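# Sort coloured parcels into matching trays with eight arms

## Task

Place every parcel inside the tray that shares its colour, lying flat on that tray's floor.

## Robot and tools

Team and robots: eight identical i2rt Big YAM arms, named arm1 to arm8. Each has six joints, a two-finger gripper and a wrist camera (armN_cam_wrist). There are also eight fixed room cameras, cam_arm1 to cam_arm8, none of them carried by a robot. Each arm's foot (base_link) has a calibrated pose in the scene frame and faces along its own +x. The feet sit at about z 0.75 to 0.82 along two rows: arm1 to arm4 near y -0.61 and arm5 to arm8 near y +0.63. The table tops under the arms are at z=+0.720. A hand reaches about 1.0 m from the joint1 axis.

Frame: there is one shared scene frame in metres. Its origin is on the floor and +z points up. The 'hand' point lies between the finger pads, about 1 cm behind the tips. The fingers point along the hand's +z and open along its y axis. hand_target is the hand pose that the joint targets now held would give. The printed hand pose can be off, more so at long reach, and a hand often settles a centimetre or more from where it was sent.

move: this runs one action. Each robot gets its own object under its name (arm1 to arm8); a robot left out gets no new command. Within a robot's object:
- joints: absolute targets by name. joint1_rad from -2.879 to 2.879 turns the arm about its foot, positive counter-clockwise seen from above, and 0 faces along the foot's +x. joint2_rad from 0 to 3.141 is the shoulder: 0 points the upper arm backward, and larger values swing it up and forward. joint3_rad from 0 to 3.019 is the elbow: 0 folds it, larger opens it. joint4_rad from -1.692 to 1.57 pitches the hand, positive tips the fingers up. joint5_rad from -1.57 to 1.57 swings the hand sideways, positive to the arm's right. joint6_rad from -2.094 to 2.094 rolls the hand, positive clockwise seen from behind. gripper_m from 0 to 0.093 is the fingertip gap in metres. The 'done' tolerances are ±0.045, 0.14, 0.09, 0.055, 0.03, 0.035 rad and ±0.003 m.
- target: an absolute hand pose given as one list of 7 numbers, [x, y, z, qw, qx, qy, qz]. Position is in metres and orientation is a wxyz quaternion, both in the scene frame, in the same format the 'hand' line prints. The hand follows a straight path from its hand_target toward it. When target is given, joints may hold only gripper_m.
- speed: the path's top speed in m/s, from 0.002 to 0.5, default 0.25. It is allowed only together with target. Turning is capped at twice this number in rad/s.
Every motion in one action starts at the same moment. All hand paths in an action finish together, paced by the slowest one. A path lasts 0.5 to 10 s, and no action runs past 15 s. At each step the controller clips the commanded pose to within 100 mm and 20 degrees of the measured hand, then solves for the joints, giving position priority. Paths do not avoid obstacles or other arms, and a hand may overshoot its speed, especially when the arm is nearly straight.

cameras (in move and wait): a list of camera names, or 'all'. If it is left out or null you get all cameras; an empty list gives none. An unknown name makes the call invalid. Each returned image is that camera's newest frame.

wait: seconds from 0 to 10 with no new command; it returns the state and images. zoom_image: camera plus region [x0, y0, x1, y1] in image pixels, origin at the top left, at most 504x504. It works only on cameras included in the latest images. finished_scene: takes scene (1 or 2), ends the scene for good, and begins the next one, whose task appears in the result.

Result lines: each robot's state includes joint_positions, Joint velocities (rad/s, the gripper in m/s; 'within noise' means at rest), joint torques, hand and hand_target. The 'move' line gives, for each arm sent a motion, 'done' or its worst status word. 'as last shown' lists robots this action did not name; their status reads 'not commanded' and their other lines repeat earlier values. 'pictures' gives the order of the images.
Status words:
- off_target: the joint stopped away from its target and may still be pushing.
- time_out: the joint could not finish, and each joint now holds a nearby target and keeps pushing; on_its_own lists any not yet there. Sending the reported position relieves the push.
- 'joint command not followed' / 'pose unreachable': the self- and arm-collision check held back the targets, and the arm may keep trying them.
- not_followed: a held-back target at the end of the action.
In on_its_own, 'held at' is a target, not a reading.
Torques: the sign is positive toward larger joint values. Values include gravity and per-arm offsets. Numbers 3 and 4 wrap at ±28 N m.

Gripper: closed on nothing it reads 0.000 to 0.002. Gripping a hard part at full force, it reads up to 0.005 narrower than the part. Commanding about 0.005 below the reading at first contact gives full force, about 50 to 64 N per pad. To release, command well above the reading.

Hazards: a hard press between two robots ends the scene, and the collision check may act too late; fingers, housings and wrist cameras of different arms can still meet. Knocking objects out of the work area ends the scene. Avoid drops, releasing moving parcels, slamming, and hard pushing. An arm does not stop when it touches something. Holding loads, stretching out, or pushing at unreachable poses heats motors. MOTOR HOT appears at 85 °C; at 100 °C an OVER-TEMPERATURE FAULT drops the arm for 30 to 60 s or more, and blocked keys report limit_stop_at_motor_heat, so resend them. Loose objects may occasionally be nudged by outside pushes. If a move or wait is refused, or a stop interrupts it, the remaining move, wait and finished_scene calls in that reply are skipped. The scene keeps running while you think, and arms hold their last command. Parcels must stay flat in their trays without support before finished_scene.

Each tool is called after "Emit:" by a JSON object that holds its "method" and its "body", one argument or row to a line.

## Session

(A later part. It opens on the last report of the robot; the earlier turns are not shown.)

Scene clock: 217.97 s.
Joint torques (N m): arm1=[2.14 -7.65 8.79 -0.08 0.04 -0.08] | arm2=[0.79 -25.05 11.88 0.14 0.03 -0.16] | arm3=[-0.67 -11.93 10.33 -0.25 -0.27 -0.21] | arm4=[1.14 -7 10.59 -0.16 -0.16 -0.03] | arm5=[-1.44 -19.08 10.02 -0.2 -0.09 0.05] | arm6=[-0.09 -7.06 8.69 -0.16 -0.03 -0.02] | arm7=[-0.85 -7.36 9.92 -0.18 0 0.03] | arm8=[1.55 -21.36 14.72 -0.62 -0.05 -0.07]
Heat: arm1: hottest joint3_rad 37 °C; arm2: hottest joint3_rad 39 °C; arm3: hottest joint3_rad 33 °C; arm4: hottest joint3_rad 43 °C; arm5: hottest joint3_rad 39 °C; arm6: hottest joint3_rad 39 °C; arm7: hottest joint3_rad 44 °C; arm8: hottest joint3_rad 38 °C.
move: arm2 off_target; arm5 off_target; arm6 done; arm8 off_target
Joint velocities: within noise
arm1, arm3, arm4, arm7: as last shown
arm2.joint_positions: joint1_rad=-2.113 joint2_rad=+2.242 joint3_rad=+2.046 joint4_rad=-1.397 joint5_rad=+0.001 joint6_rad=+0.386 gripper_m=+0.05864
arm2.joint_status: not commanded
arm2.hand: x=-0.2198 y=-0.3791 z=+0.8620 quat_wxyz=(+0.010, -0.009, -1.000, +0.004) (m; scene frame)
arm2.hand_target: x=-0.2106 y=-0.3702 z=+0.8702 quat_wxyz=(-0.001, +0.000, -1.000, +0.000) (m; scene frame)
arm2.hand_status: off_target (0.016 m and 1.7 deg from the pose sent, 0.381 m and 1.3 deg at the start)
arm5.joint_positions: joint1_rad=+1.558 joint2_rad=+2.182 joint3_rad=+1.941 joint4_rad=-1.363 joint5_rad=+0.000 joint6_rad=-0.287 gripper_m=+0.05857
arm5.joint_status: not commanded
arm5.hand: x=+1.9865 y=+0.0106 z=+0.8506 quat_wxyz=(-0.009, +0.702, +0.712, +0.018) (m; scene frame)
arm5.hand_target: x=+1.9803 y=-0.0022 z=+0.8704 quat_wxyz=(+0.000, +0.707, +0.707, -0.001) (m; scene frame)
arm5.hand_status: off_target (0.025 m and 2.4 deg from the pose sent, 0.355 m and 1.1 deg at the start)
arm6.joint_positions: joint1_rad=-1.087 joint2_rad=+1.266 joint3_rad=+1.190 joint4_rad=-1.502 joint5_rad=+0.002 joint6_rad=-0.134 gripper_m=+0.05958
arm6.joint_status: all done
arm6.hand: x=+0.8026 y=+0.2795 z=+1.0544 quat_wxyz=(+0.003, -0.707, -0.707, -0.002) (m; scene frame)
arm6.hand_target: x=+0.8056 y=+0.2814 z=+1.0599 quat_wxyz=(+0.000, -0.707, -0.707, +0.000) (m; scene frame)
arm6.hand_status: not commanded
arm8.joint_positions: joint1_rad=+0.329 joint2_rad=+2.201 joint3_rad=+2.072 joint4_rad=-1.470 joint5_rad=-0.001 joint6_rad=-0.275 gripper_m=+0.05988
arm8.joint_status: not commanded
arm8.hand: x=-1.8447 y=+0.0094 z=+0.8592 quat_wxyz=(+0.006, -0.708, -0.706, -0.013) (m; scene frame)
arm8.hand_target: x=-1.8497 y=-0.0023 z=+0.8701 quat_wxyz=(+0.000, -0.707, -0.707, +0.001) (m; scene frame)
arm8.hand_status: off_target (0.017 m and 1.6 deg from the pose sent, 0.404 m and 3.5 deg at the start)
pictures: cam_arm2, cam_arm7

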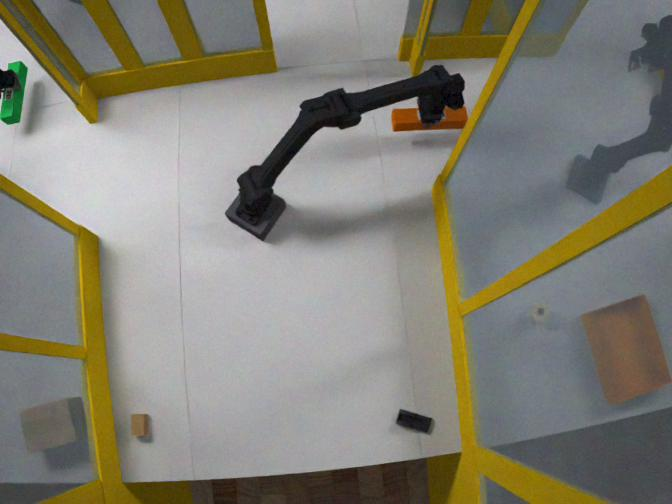

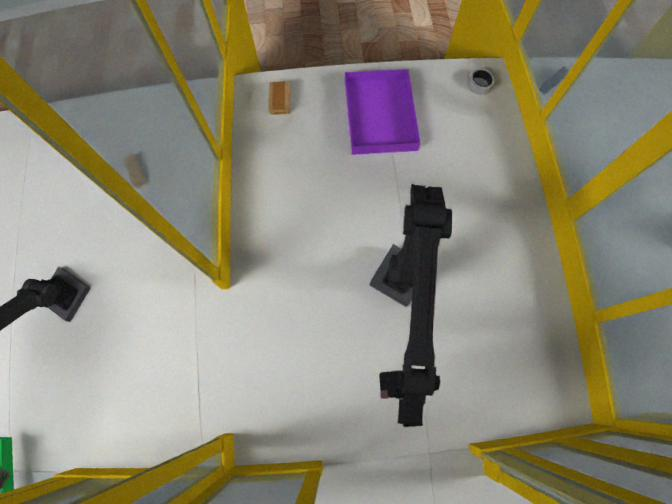

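Emit:
{"method": "move", "body": {
  "arm8": {"target":[-1.85,-0.01,0.742,0,0.7071,0.7071,0],"speed":0.13},
  "arm5": {"target":[1.98,-0.01,0.742,0,0.7071,0.7071,0],"speed":0.13},
  "arm2": {"target":[-0.205,-0.37,0.745,0,0,1,0],"speed":0.13},
  "arm6": {"target":[0.77,-0.003,0.87,0,-0.7071,-0.7071,0],"speed":0.25},
  "cameras": []
}}

Emit:
{"method": "move", "body": {
  "arm6": {"target":[0.77,-0.01,0.735,0,-0.7071,-0.7071,0],"speed":0.14},
  "cameras": ["cam_arm1"]
}}

Scene clock: 227.97 s.
Joint torques (N m): arm1=[2.08 -7.59 8.7 -0.09 0.04 -0.07] | arm2=[0.62 -25.7 7.99 0.9 0.03 -0.19] | arm3=[-0.73 -11.87 10.33 -0.24 -0.27 -0.22] | arm4=[1.2 -7 10.61 -0.16 -0.16 -0.03] | arm5=[-0.73 -18.67 6.31 0.75 -0.07 0.05] | arm6=[0.03 -15.21 11.99 -0.21 -0.02 -0.02] | arm7=[-0.97 -7.53 9.85 -0.17 0 0.04] | arm8=[2.08 -21.6 9.5 0.2 -0.04 -0.05]
Heat: arm1: hottest joint3_rad 37 °C; arm2: hottest joint3_rad 39 °C; arm3: hottest joint3_rad 33 °C; arm4: hottest joint3_rad 43 °C; arm5: hottest joint3_rad 39 °C; arm6: hottest joint3_rad 39 °C; arm7: hottest joint3_rad 44 °C; arm8: hottest joint2_rad 39 °C.
move: arm2 off_target; arm5 done; arm6 off_target; arm8 off_target
Joint velocities: within noise
arm1.joint_positions: joint1_rad=+1.521 joint2_rad=+1.257 joint3_rad=+1.300 joint4_rad=-1.568 joint5_rad=+0.001 joint6_rad=-0.454 gripper_m=+0.09014
arm1.joint_status: not commanded
arm1.hand: x=-1.9864 y=-0.2811 z=+1.0459 quat_wxyz=(-0.019, +0.700, -0.714, -0.002) (m; scene frame)
arm1.hand_target: x=-1.9912 y=-0.2815 z=+1.0445 quat_wxyz=(-0.012, +0.706, -0.708, +0.000) (m; scene frame)
arm1.hand_status: not commanded
arm2.joint_positions: joint1_rad=-2.113 joint2_rad=+2.369 joint3_rad=+1.988 joint4_rad=-1.186 joint5_rad=+0.001 joint6_rad=+0.386 gripper_m=+0.05864
arm2.joint_status: not commanded
arm2.hand: x=-0.2047 y=-0.3731 z=+0.7555 quat_wxyz=(-0.002, -0.009, -1.000, -0.001) (m; scene frame)
arm2.hand_target: x=-0.2052 y=-0.3700 z=+0.7451 quat_wxyz=(+0.000, +0.000, -1.000, +0.000) (m; scene frame)
arm2.hand_status: off_target (0.011 m and 1.0 deg from the pose sent, 0.118 m and 1.7 deg at the start)
arm3.joint_positions: joint1_rad=-1.459 joint2_rad=+1.278 joint3_rad=+1.287 joint4_rad=-1.568 joint5_rad=+0.003 joint6_rad=-0.484 gripper_m=+0.09006
arm3.joint_status: not commanded
arm3.hand: x=+0.6080 y=-0.2956 z=+1.0248 quat_wxyz=(-0.010, +0.702, -0.712, +0.000) (m; scene frame)
arm3.hand_target: x=+0.6069 y=-0.2980 z=+1.0358 quat_wxyz=(-0.019, +0.707, -0.707, -0.004) (m; scene frame)
arm3.hand_status: not commanded
arm4.joint_positions: joint1_rad=+0.163 joint2_rad=+1.255 joint3_rad=+1.297 joint4_rad=-1.569 joint5_rad=+0.001 joint6_rad=-0.437 gripper_m=+0.09012
arm4.joint_status: not commanded
arm4.hand: x=+1.8505 y=-0.2849 z=+1.0306 quat_wxyz=(-0.013, +0.700, -0.714, -0.007) (m; scene frame)
arm4.hand_target: x=+1.8459 y=-0.2839 z=+1.0300 quat_wxyz=(-0.007, +0.708, -0.707, -0.006) (m; scene frame)
arm4.hand_status: not commanded
arm5.joint_positions: joint1_rad=+1.558 joint2_rad=+2.311 joint3_rad=+1.894 joint4_rad=-1.151 joint5_rad=+0.000 joint6_rad=-0.284 gripper_m=+0.05857
arm5.joint_status: not commanded
arm5.hand: x=+1.9816 y=-0.0077 z=+0.7493 quat_wxyz=(+0.000, +0.703, +0.711, +0.002) (m; scene frame)
arm5.hand_target: x=+1.9801 y=-0.0100 z=+0.7422 quat_wxyz=(+0.000, +0.707, +0.707, +0.000) (m; scene frame)
arm5.hand_status: done (0.008 m and 0.7 deg from the pose sent, 0.111 m and 2.4 deg at the start)
arm6.joint_positions: joint1_rad=-1.087 joint2_rad=+2.096 joint3_rad=+1.727 joint4_rad=-1.234 joint5_rad=+0.001 joint6_rad=-0.133 gripper_m=+0.05958
arm6.joint_status: not commanded
arm6.hand: x=+0.7670 y=+0.0153 z=+0.8574 quat_wxyz=(+0.010, -0.707, -0.707, -0.013) (m; scene frame)
arm6.hand_target: x=+0.7701 y=-0.0021 z=+0.8702 quat_wxyz=(+0.000, -0.707, -0.707, +0.000) (m; scene frame)
arm6.hand_status: off_target (0.022 m and 1.9 deg from the pose sent, 0.339 m and 0.4 deg at the start)
arm7.joint_positions: joint1_rad=-1.096 joint2_rad=+1.254 joint3_rad=+1.234 joint4_rad=-1.510 joint5_rad=-0.002 joint6_rad=-0.162 gripper_m=+0.09010
arm7.joint_status: not commanded
arm7.hand: x=-0.4829 y=+0.2588 z=+1.0564 quat_wxyz=(-0.012, -0.708, -0.706, +0.015) (m; scene frame)
arm7.hand_target: x=-0.4850 y=+0.2619 z=+1.0528 quat_wxyz=(-0.005, -0.707, -0.707, +0.008) (m; scene frame)
arm7.hand_status: not commanded
arm8.joint_positions: joint1_rad=+0.329 joint2_rad=+2.310 joint3_rad=+1.987 joint4_rad=-1.239 joint5_rad=-0.001 joint6_rad=-0.275 gripper_m=+0.05988
arm8.joint_status: not commanded
arm8.hand: x=-1.8501 y=-0.0100 z=+0.7559 quat_wxyz=(-0.003, -0.708, -0.706, +0.004) (m; scene frame)
arm8.hand_target: x=-1.8498 y=-0.0098 z=+0.7421 quat_wxyz=(+0.000, -0.707, -0.707, +0.000) (m; scene frame)
arm8.hand_status: off_target (0.014 m and 0.6 deg from the pose sent, 0.119 m and 1.6 deg at the start)
pictures: none
No camera images: "cameras" was empty.

Scene clock: 229.53 s.
Joint torques (N m): arm1=[2.02 -7.77 8.69 -0.06 0.02 -0.08] | arm2=[0.62 -25.7 7.99 0.9 0.03 -0.19] | arm3=[-0.85 -11.99 10.36 -0.25 -0.27 -0.22] | arm4=[1.14 -7.06 10.61 -0.16 -0.15 -0.03] | arm5=[-0.79 -18.73 6.32 0.81 -0.05 0.03] | arm6=[0.15 -15.21 7.61 0.8 0.01 -0.02] | arm7=[-0.91 -7.41 9.89 -0.23 0.01 0.02] | arm8=[1.85 -21.48 9.37 0.25 -0.04 -0.04]
Heat: arm1: hottest joint3_rad 37 °C; arm2: hottest joint3_rad 39 °C; arm3: hottest joint3_rad 33 °C; arm4: hottest joint3_rad 43 °C; arm5: hottest joint3_rad 39 °C; arm6: hottest joint3_rad 39 °C; arm7: hottest joint3_rad 44 °C; arm8: hottest joint2_rad 39 °C.
move: arm6 off_target
Joint velocities: within noise
arm1, arm2, arm3, arm4, arm5, arm7, arm8: as last shown
arm6.joint_positions: joint1_rad=-1.087 joint2_rad=+2.269 joint3_rad=+1.707 joint4_rad=-1.016 joint5_rad=+0.000 joint6_rad=-0.132 gripper_m=+0.05958
arm6.joint_status: not commanded
arm6.hand: x=+0.7645 y=-0.0046 z=+0.7445 quat_wxyz=(+0.002, -0.708, -0.706, -0.003) (m; scene frame)
arm6.hand_target: x=+0.7700 y=-0.0096 z=+0.7350 quat_wxyz=(+0.000, -0.707, -0.707, +0.000) (m; scene frame)
arm6.hand_status: off_target (0.012 m and 0.4 deg from the pose sent, 0.125 m and 1.9 deg at the start)
pictures: cam_arm1

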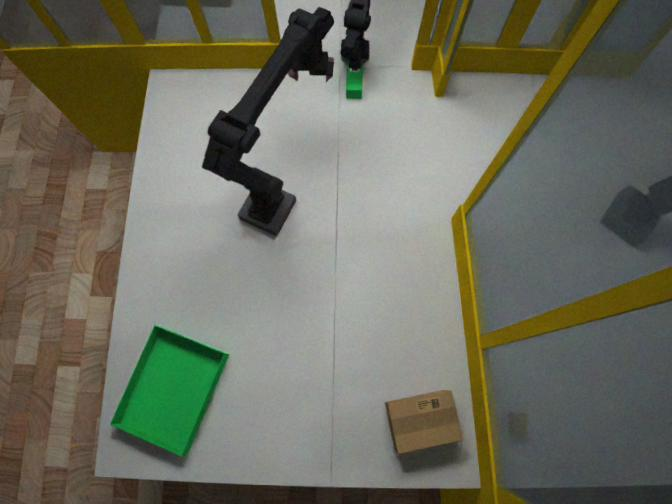

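Emit:
{"method": "move", "body": {
  "arm8": {"joints":{"gripper_m":0.09}},
  "arm5": {"joints":{"gripper_m":0.09}},
  "arm2": {"joints":{"gripper_m":0.09}},
  "arm6": {"joints":{"gripper_m":0.09}},
  "cameras": []
}}

Emit:
{"method": "move", "body": {
  "arm8": {"target":[-1.85,0.0,0.89,0,0.7071,0.7071,0],"speed":0.25},
  "arm5": {"target":[1.98,0.0,0.89,0,0.7071,0.7071,0],"speed":0.25},
  "arm2": {"target":[-0.21,-0.37,0.89,0,0,1,0],"speed":0.25},
  "arm6": {"target":[0.77,0.0,0.89,0,-0.7071,-0.7071,0],"speed":0.25},
  "cameras": []
}}

Emit:
{"method": "move", "body": {
  "arm8": {"target":[-1.755,0.329,1.05,0,0.7071,0.7071,0],"speed":0.35},
  "arm5": {"target":[2.067,0.301,1.04,0,0.7071,0.7071,0],"speed":0.35},
  "arm2": {"target":[-0.54,-0.495,1.04,0,0,1,0],"speed":0.35},
  "arm6": {"target":[0.805,0.281,1.05,0,-0.7071,-0.7071,0],"speed":0.35},
  "cameras": []
}}

Emit:
{"method": "move", "body": {
  "arm1": {"target":[-1.85,0.0,0.88,0,-0.7071,0.7071,0],"speed":0.35},
  "arm4": {"target":[1.98,0.0,0.88,0,-0.7071,0.7071,0],"speed":0.35},
  "arm3": {"target":[0.767,-0.003,0.88,0,-0.7071,0.7071,0],"speed":0.35},
  "cameras": ["arm1_cam_wrist","arm4_cam_wrist","arm3_cam_wrist"]
}}

Scene clock: 247.67 s.
Joint torques (N m): arm1=[1.9 -7.53 8.68 -0.05 0.02 -0.07] | arm2=[0.79 -25.7 7.99 0.9 0.03 -0.19] | arm3=[-0.85 -11.99 10.32 -0.25 -0.26 -0.21] | arm4=[1.14 -7.06 10.59 -0.16 -0.16 -0.03] | arm5=[-0.56 -18.08 6.34 0.72 -0.09 0.04] | arm6=[0.09 -15.21 7.6 0.58 0.01 -0.01] | arm7=[-0.97 -7.53 9.91 -0.2 0 0.03] | arm8=[2.02 -21.6 9.39 0.28 -0.05 -0.05]
Heat: arm1: hottest joint3_rad 38 °C; arm2: hottest joint3_rad 39 °C; arm3: hottest joint3_rad 33 °C; arm4: hottest joint3_rad 43 °C; arm5: hottest joint3_rad 39 °C; arm6: hottest joint3_rad 37 °C; arm7: hottest joint3_rad 44 °C; arm8: hottest joint2_rad 41 °C.
move: arm2 done; arm5 done; arm6 done; arm8 done
Joint velocities: within noise
arm1, arm3, arm4, arm7: as last shown
arm2.joint_positions: joint1_rad=-2.113 joint2_rad=+2.369 joint3_rad=+1.988 joint4_rad=-1.186 joint5_rad=+0.001 joint6_rad=+0.386 gripper_m=+0.08986
arm2.joint_status: all done
arm2.hand: x=-0.2047 y=-0.3731 z=+0.7555 quat_wxyz=(-0.002, -0.009, -1.000, -0.001) (m; scene frame)
arm2.hand_target: x=-0.2052 y=-0.3701 z=+0.7451 quat_wxyz=(+0.000, +0.000, -1.000, +0.000) (m; scene frame)
arm2.hand_status: not commanded
arm5.joint_positions: joint1_rad=+1.558 joint2_rad=+2.313 joint3_rad=+1.894 joint4_rad=-1.150 joint5_rad=+0.000 joint6_rad=-0.284 gripper_m=+0.08982
arm5.joint_status: all done
arm5.hand: x=+1.9815 y=-0.0075 z=+0.7478 quat_wxyz=(-0.001, +0.703, +0.711, +0.003) (m; scene frame)
arm5.hand_target: x=+1.9801 y=-0.0099 z=+0.7420 quat_wxyz=(+0.000, +0.707, +0.707, +0.000) (m; scene frame)
arm5.hand_status: not commanded
arm6.joint_positions: joint1_rad=-1.087 joint2_rad=+2.269 joint3_rad=+1.707 joint4_rad=-1.010 joint5_rad=+0.000 joint6_rad=-0.132 gripper_m=+0.08983
arm6.joint_status: all done
arm6.hand: x=+0.7642 y=-0.0062 z=+0.7445 quat_wxyz=(+0.000, -0.708, -0.706, +0.000) (m; scene frame)
arm6.hand_target: x=+0.7700 y=-0.0096 z=+0.7350 quat_wxyz=(+0.000, -0.707, -0.707, +0.000) (m; scene frame)
arm6.hand_status: not commanded
arm8.joint_positions: joint1_rad=+0.329 joint2_rad=+2.310 joint3_rad=+1.987 joint4_rad=-1.239 joint5_rad=-0.001 joint6_rad=-0.275 gripper_m=+0.08987
arm8.joint_status: all done
arm8.hand: x=-1.8501 y=-0.0100 z=+0.7559 quat_wxyz=(-0.003, -0.708, -0.706, +0.004) (m; scene frame)
arm8.hand_target: x=-1.8498 y=-0.0098 z=+0.7421 quat_wxyz=(+0.000, -0.707, -0.707, +0.000) (m; scene frame)
arm8.hand_status: not commanded
pictures: none
No camera images: "cameras" was empty.

Scene clock: 249.17 s.
Joint torques (N m): arm1=[2.14 -7.36 8.83 -0.08 0.04 -0.06] | arm2=[0.79 -24.59 11.32 0.2 0.03 -0.16] | arm3=[-0.73 -11.93 10.35 -0.2 -0.27 -0.2] | arm4=[1.14 -7 10.61 -0.16 -0.16 -0.03] | arm5=[-1.08 -16.91 9.5 -0.32 -0.08 -0.03] | arm6=[-0.03 -16.62 11.25 -0.23 0.02 -0.04] | arm7=[-0.91 -7.41 9.96 -0.18 0 0.02] | arm8=[1.61 -21.13 14.12 -0.61 -0.06 -0.07]
Heat: arm1: hottest joint3_rad 38 °C; arm2: hottest joint3_rad 39 °C; arm3: hottest joint3_rad 33 °C; arm4: hottest joint3_rad 43 °C; arm5: hottest joint3_rad 39 °C; arm6: hottest joint3_rad 37 °C; arm7: hottest joint3_rad 44 °C; arm8: hottest joint2_rad 41 °C.
move: arm2 done; arm5 off_target; arm6 off_target; arm8 off_target
Joint velocities: within noise
arm1, arm3, arm4, arm7: as last shown
arm2.joint_positions: joint1_rad=-2.113 joint2_rad=+2.228 joint3_rad=+2.093 joint4_rad=-1.444 joint5_rad=+0.001 joint6_rad=+0.386 gripper_m=+0.08992
arm2.joint_status: not commanded
arm2.hand: x=-0.2163 y=-0.3778 z=+0.8888 quat_wxyz=(+0.004, -0.009, -1.000, +0.002) (m; scene frame)
arm2.hand_target: x=-0.2104 y=-0.3701 z=+0.8901 quat_wxyz=(+0.000, +0.000, -1.000, +0.000) (m; scene frame)
arm2.hand_status: done (0.010 m and 1.1 deg from the pose sent, 0.135 m and 1.0 deg at the start)
arm5.joint_positions: joint1_rad=+1.558 joint2_rad=+2.157 joint3_rad=+1.970 joint4_rad=-1.403 joint5_rad=+0.000 joint6_rad=-0.284 gripper_m=+0.08987
arm5.joint_status: not commanded
arm5.hand: x=+1.9860 y=+0.0095 z=+0.8777 quat_wxyz=(-0.005, +0.703, +0.711, +0.011) (m; scene frame)
arm5.hand_target: x=+1.9803 y=+0.0006 z=+0.8900 quat_wxyz=(+0.000, +0.707, +0.707, +0.000) (m; scene frame)
arm5.hand_status: off_target (0.017 m and 1.6 deg from the pose sent, 0.142 m and 0.7 deg at the start)
arm6.joint_positions: joint1_rad=-1.087 joint2_rad=+2.093 joint3_rad=+1.748 joint4_rad=-1.273 joint5_rad=+0.000 joint6_rad=-0.132 gripper_m=+0.08989
arm6.joint_status: not commanded
arm6.hand: x=+0.7674 y=+0.0162 z=+0.8673 quat_wxyz=(+0.014, -0.708, -0.706, -0.018) (m; scene frame)
arm6.hand_target: x=+0.7701 y=+0.0011 z=+0.8902 quat_wxyz=(+0.000, -0.707, -0.707, +0.000) (m; scene frame)
arm6.hand_status: off_target (0.028 m and 2.7 deg from the pose sent, 0.146 m and 0.1 deg at the start)
arm8.joint_positions: joint1_rad=+0.329 joint2_rad=+2.186 joint3_rad=+2.107 joint4_rad=-1.512 joint5_rad=-0.001 joint6_rad=-0.275 gripper_m=+0.08993
arm8.joint_status: not commanded
arm8.hand: x=-1.8447 y=+0.0094 z=+0.8827 quat_wxyz=(+0.004, -0.708, -0.706, -0.009) (m; scene frame)
arm8.hand_target: x=-1.8498 y=+0.0004 z=+0.8901 quat_wxyz=(+0.000, -0.707, -0.707, +0.001) (m; scene frame)
arm8.hand_status: off_target (0.013 m and 1.1 deg from the pose sent, 0.134 m and 0.6 deg at the start)
pictures: none
No camera images: "cameras" was empty.

Scene clock: 251.17 s.
Joint torques (N m): arm1=[1.85 -7.65 8.79 -0.09 0.02 -0.06] | arm2=[0.91 -8.82 8.25 0.21 0.03 -0.02] | arm3=[-0.67 -11.99 10.33 -0.23 -0.26 -0.21] | arm4=[1.14 -7 10.59 -0.16 -0.16 -0.03] | arm5=[-0.97 -6.18 7.05 -0.14 -0.09 0.07] | arm6=[-0.21 -6.83 8.53 -0.16 0.03 -0.07] | arm7=[-0.73 -7.41 9.94 -0.2 0 0.02] | arm8=[1.55 -6.89 9.5 -0.54 -0.06 -0.06]
Heat: arm1: hottest joint3_rad 38 °C; arm2: hottest joint3_rad 39 °C; arm3: hottest joint3_rad 33 °C; arm4: hottest joint3_rad 43 °C; arm5: hottest joint3_rad 39 °C; arm6: hottest joint3_rad 37 °C; arm7: hottest joint3_rad 44 °C; arm8: hottest joint2_rad 41 °C.
move: arm2 done; arm5 done; arm6 done; arm8 done
Joint velocities: within noise
arm1, arm3, arm4, arm7: as last shown
arm2.joint_positions: joint1_rad=-2.099 joint2_rad=+1.218 joint3_rad=+1.172 joint4_rad=-1.505 joint5_rad=+0.001 joint6_rad=+0.386 gripper_m=+0.08992
arm2.joint_status: not commanded
arm2.hand: x=-0.5372 y=-0.4968 z=+1.0436 quat_wxyz=(-0.009, -0.002, -1.000, -0.004) (m; scene frame)
arm2.hand_target: x=-0.5401 y=-0.4950 z=+1.0401 quat_wxyz=(+0.000, +0.000, -1.000, +0.000) (m; scene frame)
arm2.hand_status: done (0.005 m and 1.2 deg from the pose sent, 0.376 m and 1.1 deg at the start)
arm5.joint_positions: joint1_rad=+1.558 joint2_rad=+1.258 joint3_rad=+1.222 joint4_rad=-1.516 joint5_rad=+0.000 joint6_rad=-0.284 gripper_m=+0.08988
arm5.joint_status: not commanded
arm5.hand: x=+2.0671 y=+0.2997 z=+1.0400 quat_wxyz=(+0.003, +0.703, +0.711, -0.005) (m; scene frame)
arm5.hand_target: x=+2.0671 y=+0.3010 z=+1.0401 quat_wxyz=(+0.000, +0.707, +0.707, +0.000) (m; scene frame)
arm5.hand_status: done (0.001 m and 0.9 deg from the pose sent, 0.343 m and 1.5 deg at the start)
arm6.joint_positions: joint1_rad=-1.087 joint2_rad=+1.266 joint3_rad=+1.168 joint4_rad=-1.475 joint5_rad=+0.000 joint6_rad=-0.132 gripper_m=+0.08989
arm6.joint_status: not commanded
arm6.hand: x=+0.8029 y=+0.2788 z=+1.0460 quat_wxyz=(+0.001, -0.708, -0.706, -0.001) (m; scene frame)
arm6.hand_target: x=+0.8049 y=+0.2809 z=+1.0500 quat_wxyz=(+0.000, -0.707, -0.707, +0.000) (m; scene frame)
arm6.hand_status: done (0.005 m and 0.2 deg from the pose sent, 0.324 m and 2.6 deg at the start)
arm8.joint_positions: joint1_rad=+0.329 joint2_rad=+1.222 joint3_rad=+1.308 joint4_rad=-1.635 joint5_rad=-0.001 joint6_rad=-0.275 gripper_m=+0.08993
arm8.joint_status: not commanded
arm8.hand: x=-1.7547 y=+0.3265 z=+1.0543 quat_wxyz=(-0.006, -0.708, -0.706, +0.009) (m; scene frame)
arm8.hand_target: x=-1.7549 y=+0.3290 z=+1.0501 quat_wxyz=(+0.000, -0.707, -0.707, +0.000) (m; scene frame)
arm8.hand_status: done (0.005 m and 1.3 deg from the pose sent, 0.372 m and 1.1 deg at the start)
pictures: none
No camera images: "cameras" was empty.

Scene clock: 253.43 s.
Joint torques (N m): arm1=[1.85 -19.19 12.25 -0.16 -0.06 -0.09] | arm2=[0.91 -8.88 8.25 0.21 0.03 -0.02] | arm3=[-0.73 -24.06 14.22 -0.4 -0.31 -0.2] | arm4=[1.38 -17.14 14.57 -0.18 -0.01 -0.01] | arm5=[-0.97 -6.12 7.13 -0.09 -0.08 0.04] | arm6=[-0.21 -6.83 8.53 -0.16 0.04 -0.06] | arm7=[-0.97 -7.59 9.94 -0.23 -0.02 0.04] | arm8=[1.79 -7.24 9.48 -0.5 -0.07 -0.07]
Heat: arm1: hottest joint3_rad 38 °C; arm2: hottest joint3_rad 39 °C; arm3: hottest joint3_rad 33 °C; arm4: hottest joint3_rad 43 °C; arm5: hottest joint3_rad 39 °C; arm6: hottest joint3_rad 37 °C; arm7: hottest joint3_rad 44 °C; arm8: hottest joint2_rad 40 °C.
move: arm1 off_target; arm3 off_target; arm4 off_target
Joint velocities: within noise
arm1.joint_positions: joint1_rad=+1.521 joint2_rad=+2.157 joint3_rad=+2.027 joint4_rad=-1.451 joint5_rad=-0.005 joint6_rad=-0.456 gripper_m=+0.09014
arm1.joint_status: not commanded
arm1.hand: x=-1.8489 y=-0.0138 z=+0.8741 quat_wxyz=(+0.008, +0.701, -0.713, +0.004) (m; scene frame)
arm1.hand_target: x=-1.8502 y=-0.0006 z=+0.8800 quat_wxyz=(-0.001, +0.707, -0.707, +0.000) (m; scene frame)
arm1.hand_status: off_target (0.015 m and 1.4 deg from the pose sent, 0.354 m and 2.5 deg at the start)
arm2, arm5, arm6, arm7, arm8: as last shown
arm2.hand_target: x=-0.5400 y=-0.4950 z=+1.0401 quat_wxyz=(+0.000, +0.000, -1.000, +0.000) (m; scene frame)
arm3.joint_positions: joint1_rad=-1.459 joint2_rad=+2.242 joint3_rad=+2.160 joint4_rad=-1.531 joint5_rad=+0.002 joint6_rad=-0.484 gripper_m=+0.09006
arm3.joint_status: not commanded
arm3.hand: x=+0.7612 y=-0.0151 z=+0.8644 quat_wxyz=(+0.016, +0.702, -0.712, +0.007) (m; scene frame)
arm3.hand_target: x=+0.7666 y=-0.0039 z=+0.8801 quat_wxyz=(-0.001, +0.707, -0.707, +0.000) (m; scene frame)
arm3.hand_status: off_target (0.021 m and 2.2 deg from the pose sent, 0.363 m and 1.4 deg at the start)
arm4.joint_positions: joint1_rad=+0.163 joint2_rad=+2.137 joint3_rad=+2.048 joint4_rad=-1.481 joint5_rad=+0.004 joint6_rad=-0.437 gripper_m=+0.09012
arm4.joint_status: not commanded
arm4.hand: x=+1.9822 y=-0.0154 z=+0.8784 quat_wxyz=(+0.006, +0.700, -0.714, +0.001) (m; scene frame)
arm4.hand_target: x=+1.9796 y=-0.0007 z=+0.8799 quat_wxyz=(-0.001, +0.707, -0.707, +0.000) (m; scene frame)
arm4.hand_status: off_target (0.016 m and 1.3 deg from the pose sent, 0.347 m and 2.0 deg at the start)
arm5.hand: x=+2.0671 y=+0.2998 z=+1.0400 quat_wxyz=(+0.003, +0.703, +0.711, -0.005) (m; scene frame)
arm6.hand: x=+0.8029 y=+0.2789 z=+1.0460 quat_wxyz=(+0.001, -0.708, -0.706, -0.001) (m; scene frame)
arm8.hand_target: x=-1.7549 y=+0.3289 z=+1.0501 quat_wxyz=(+0.000, -0.707, -0.707, +0.000) (m; scene frame)
pictures: arm1_cam_wrist, arm3_cam_wrist, arm4_cam_wrist
camera_calibration:
arm1_cam_wrist: T_world_to_cam=[[0.999384, -0.0338401, -0.00928615, 1.8565], [-0.0219134, -0.808526, 0.588052, -0.56096], [-0.0274078, -0.587486, -0.80877, 0.774756], [0, 0, 0, 1]] pos_world=[-1.84642, 0.0644315, 0.973713]
arm3_cam_wrist: T_world_to_cam=[[0.999804, -0.0196244, -0.00262629, -0.760165], [-0.0139687, -0.793145, 0.608872, -0.521771], [-0.0140318, -0.608716, -0.793264, 0.811195], [0, 0, 0, 1]] pos_world=[0.76411, 0.0650296, 0.959187]
arm4_cam_wrist: T_world_to_cam=[[0.999978, -0.00487004, 0.00444224, -1.98872], [-0.00655252, -0.807792, 0.589432, -0.51249], [0.000717848, -0.589448, -0.807806, 0.82396], [0, 0, 0, 1]] pos_world=[1.98472, 0.0620113, 0.976513]

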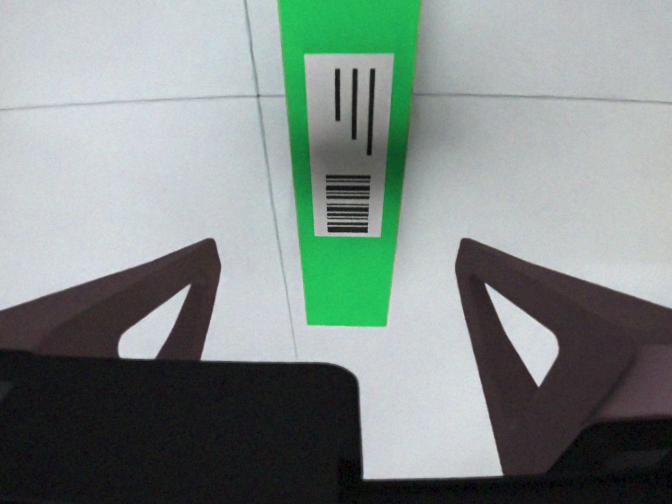

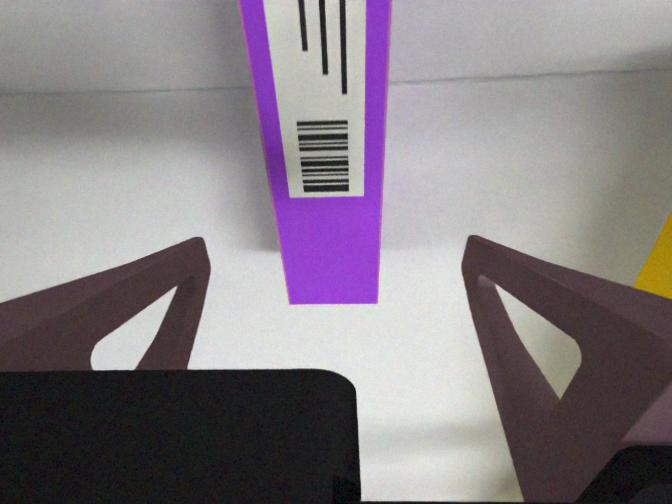

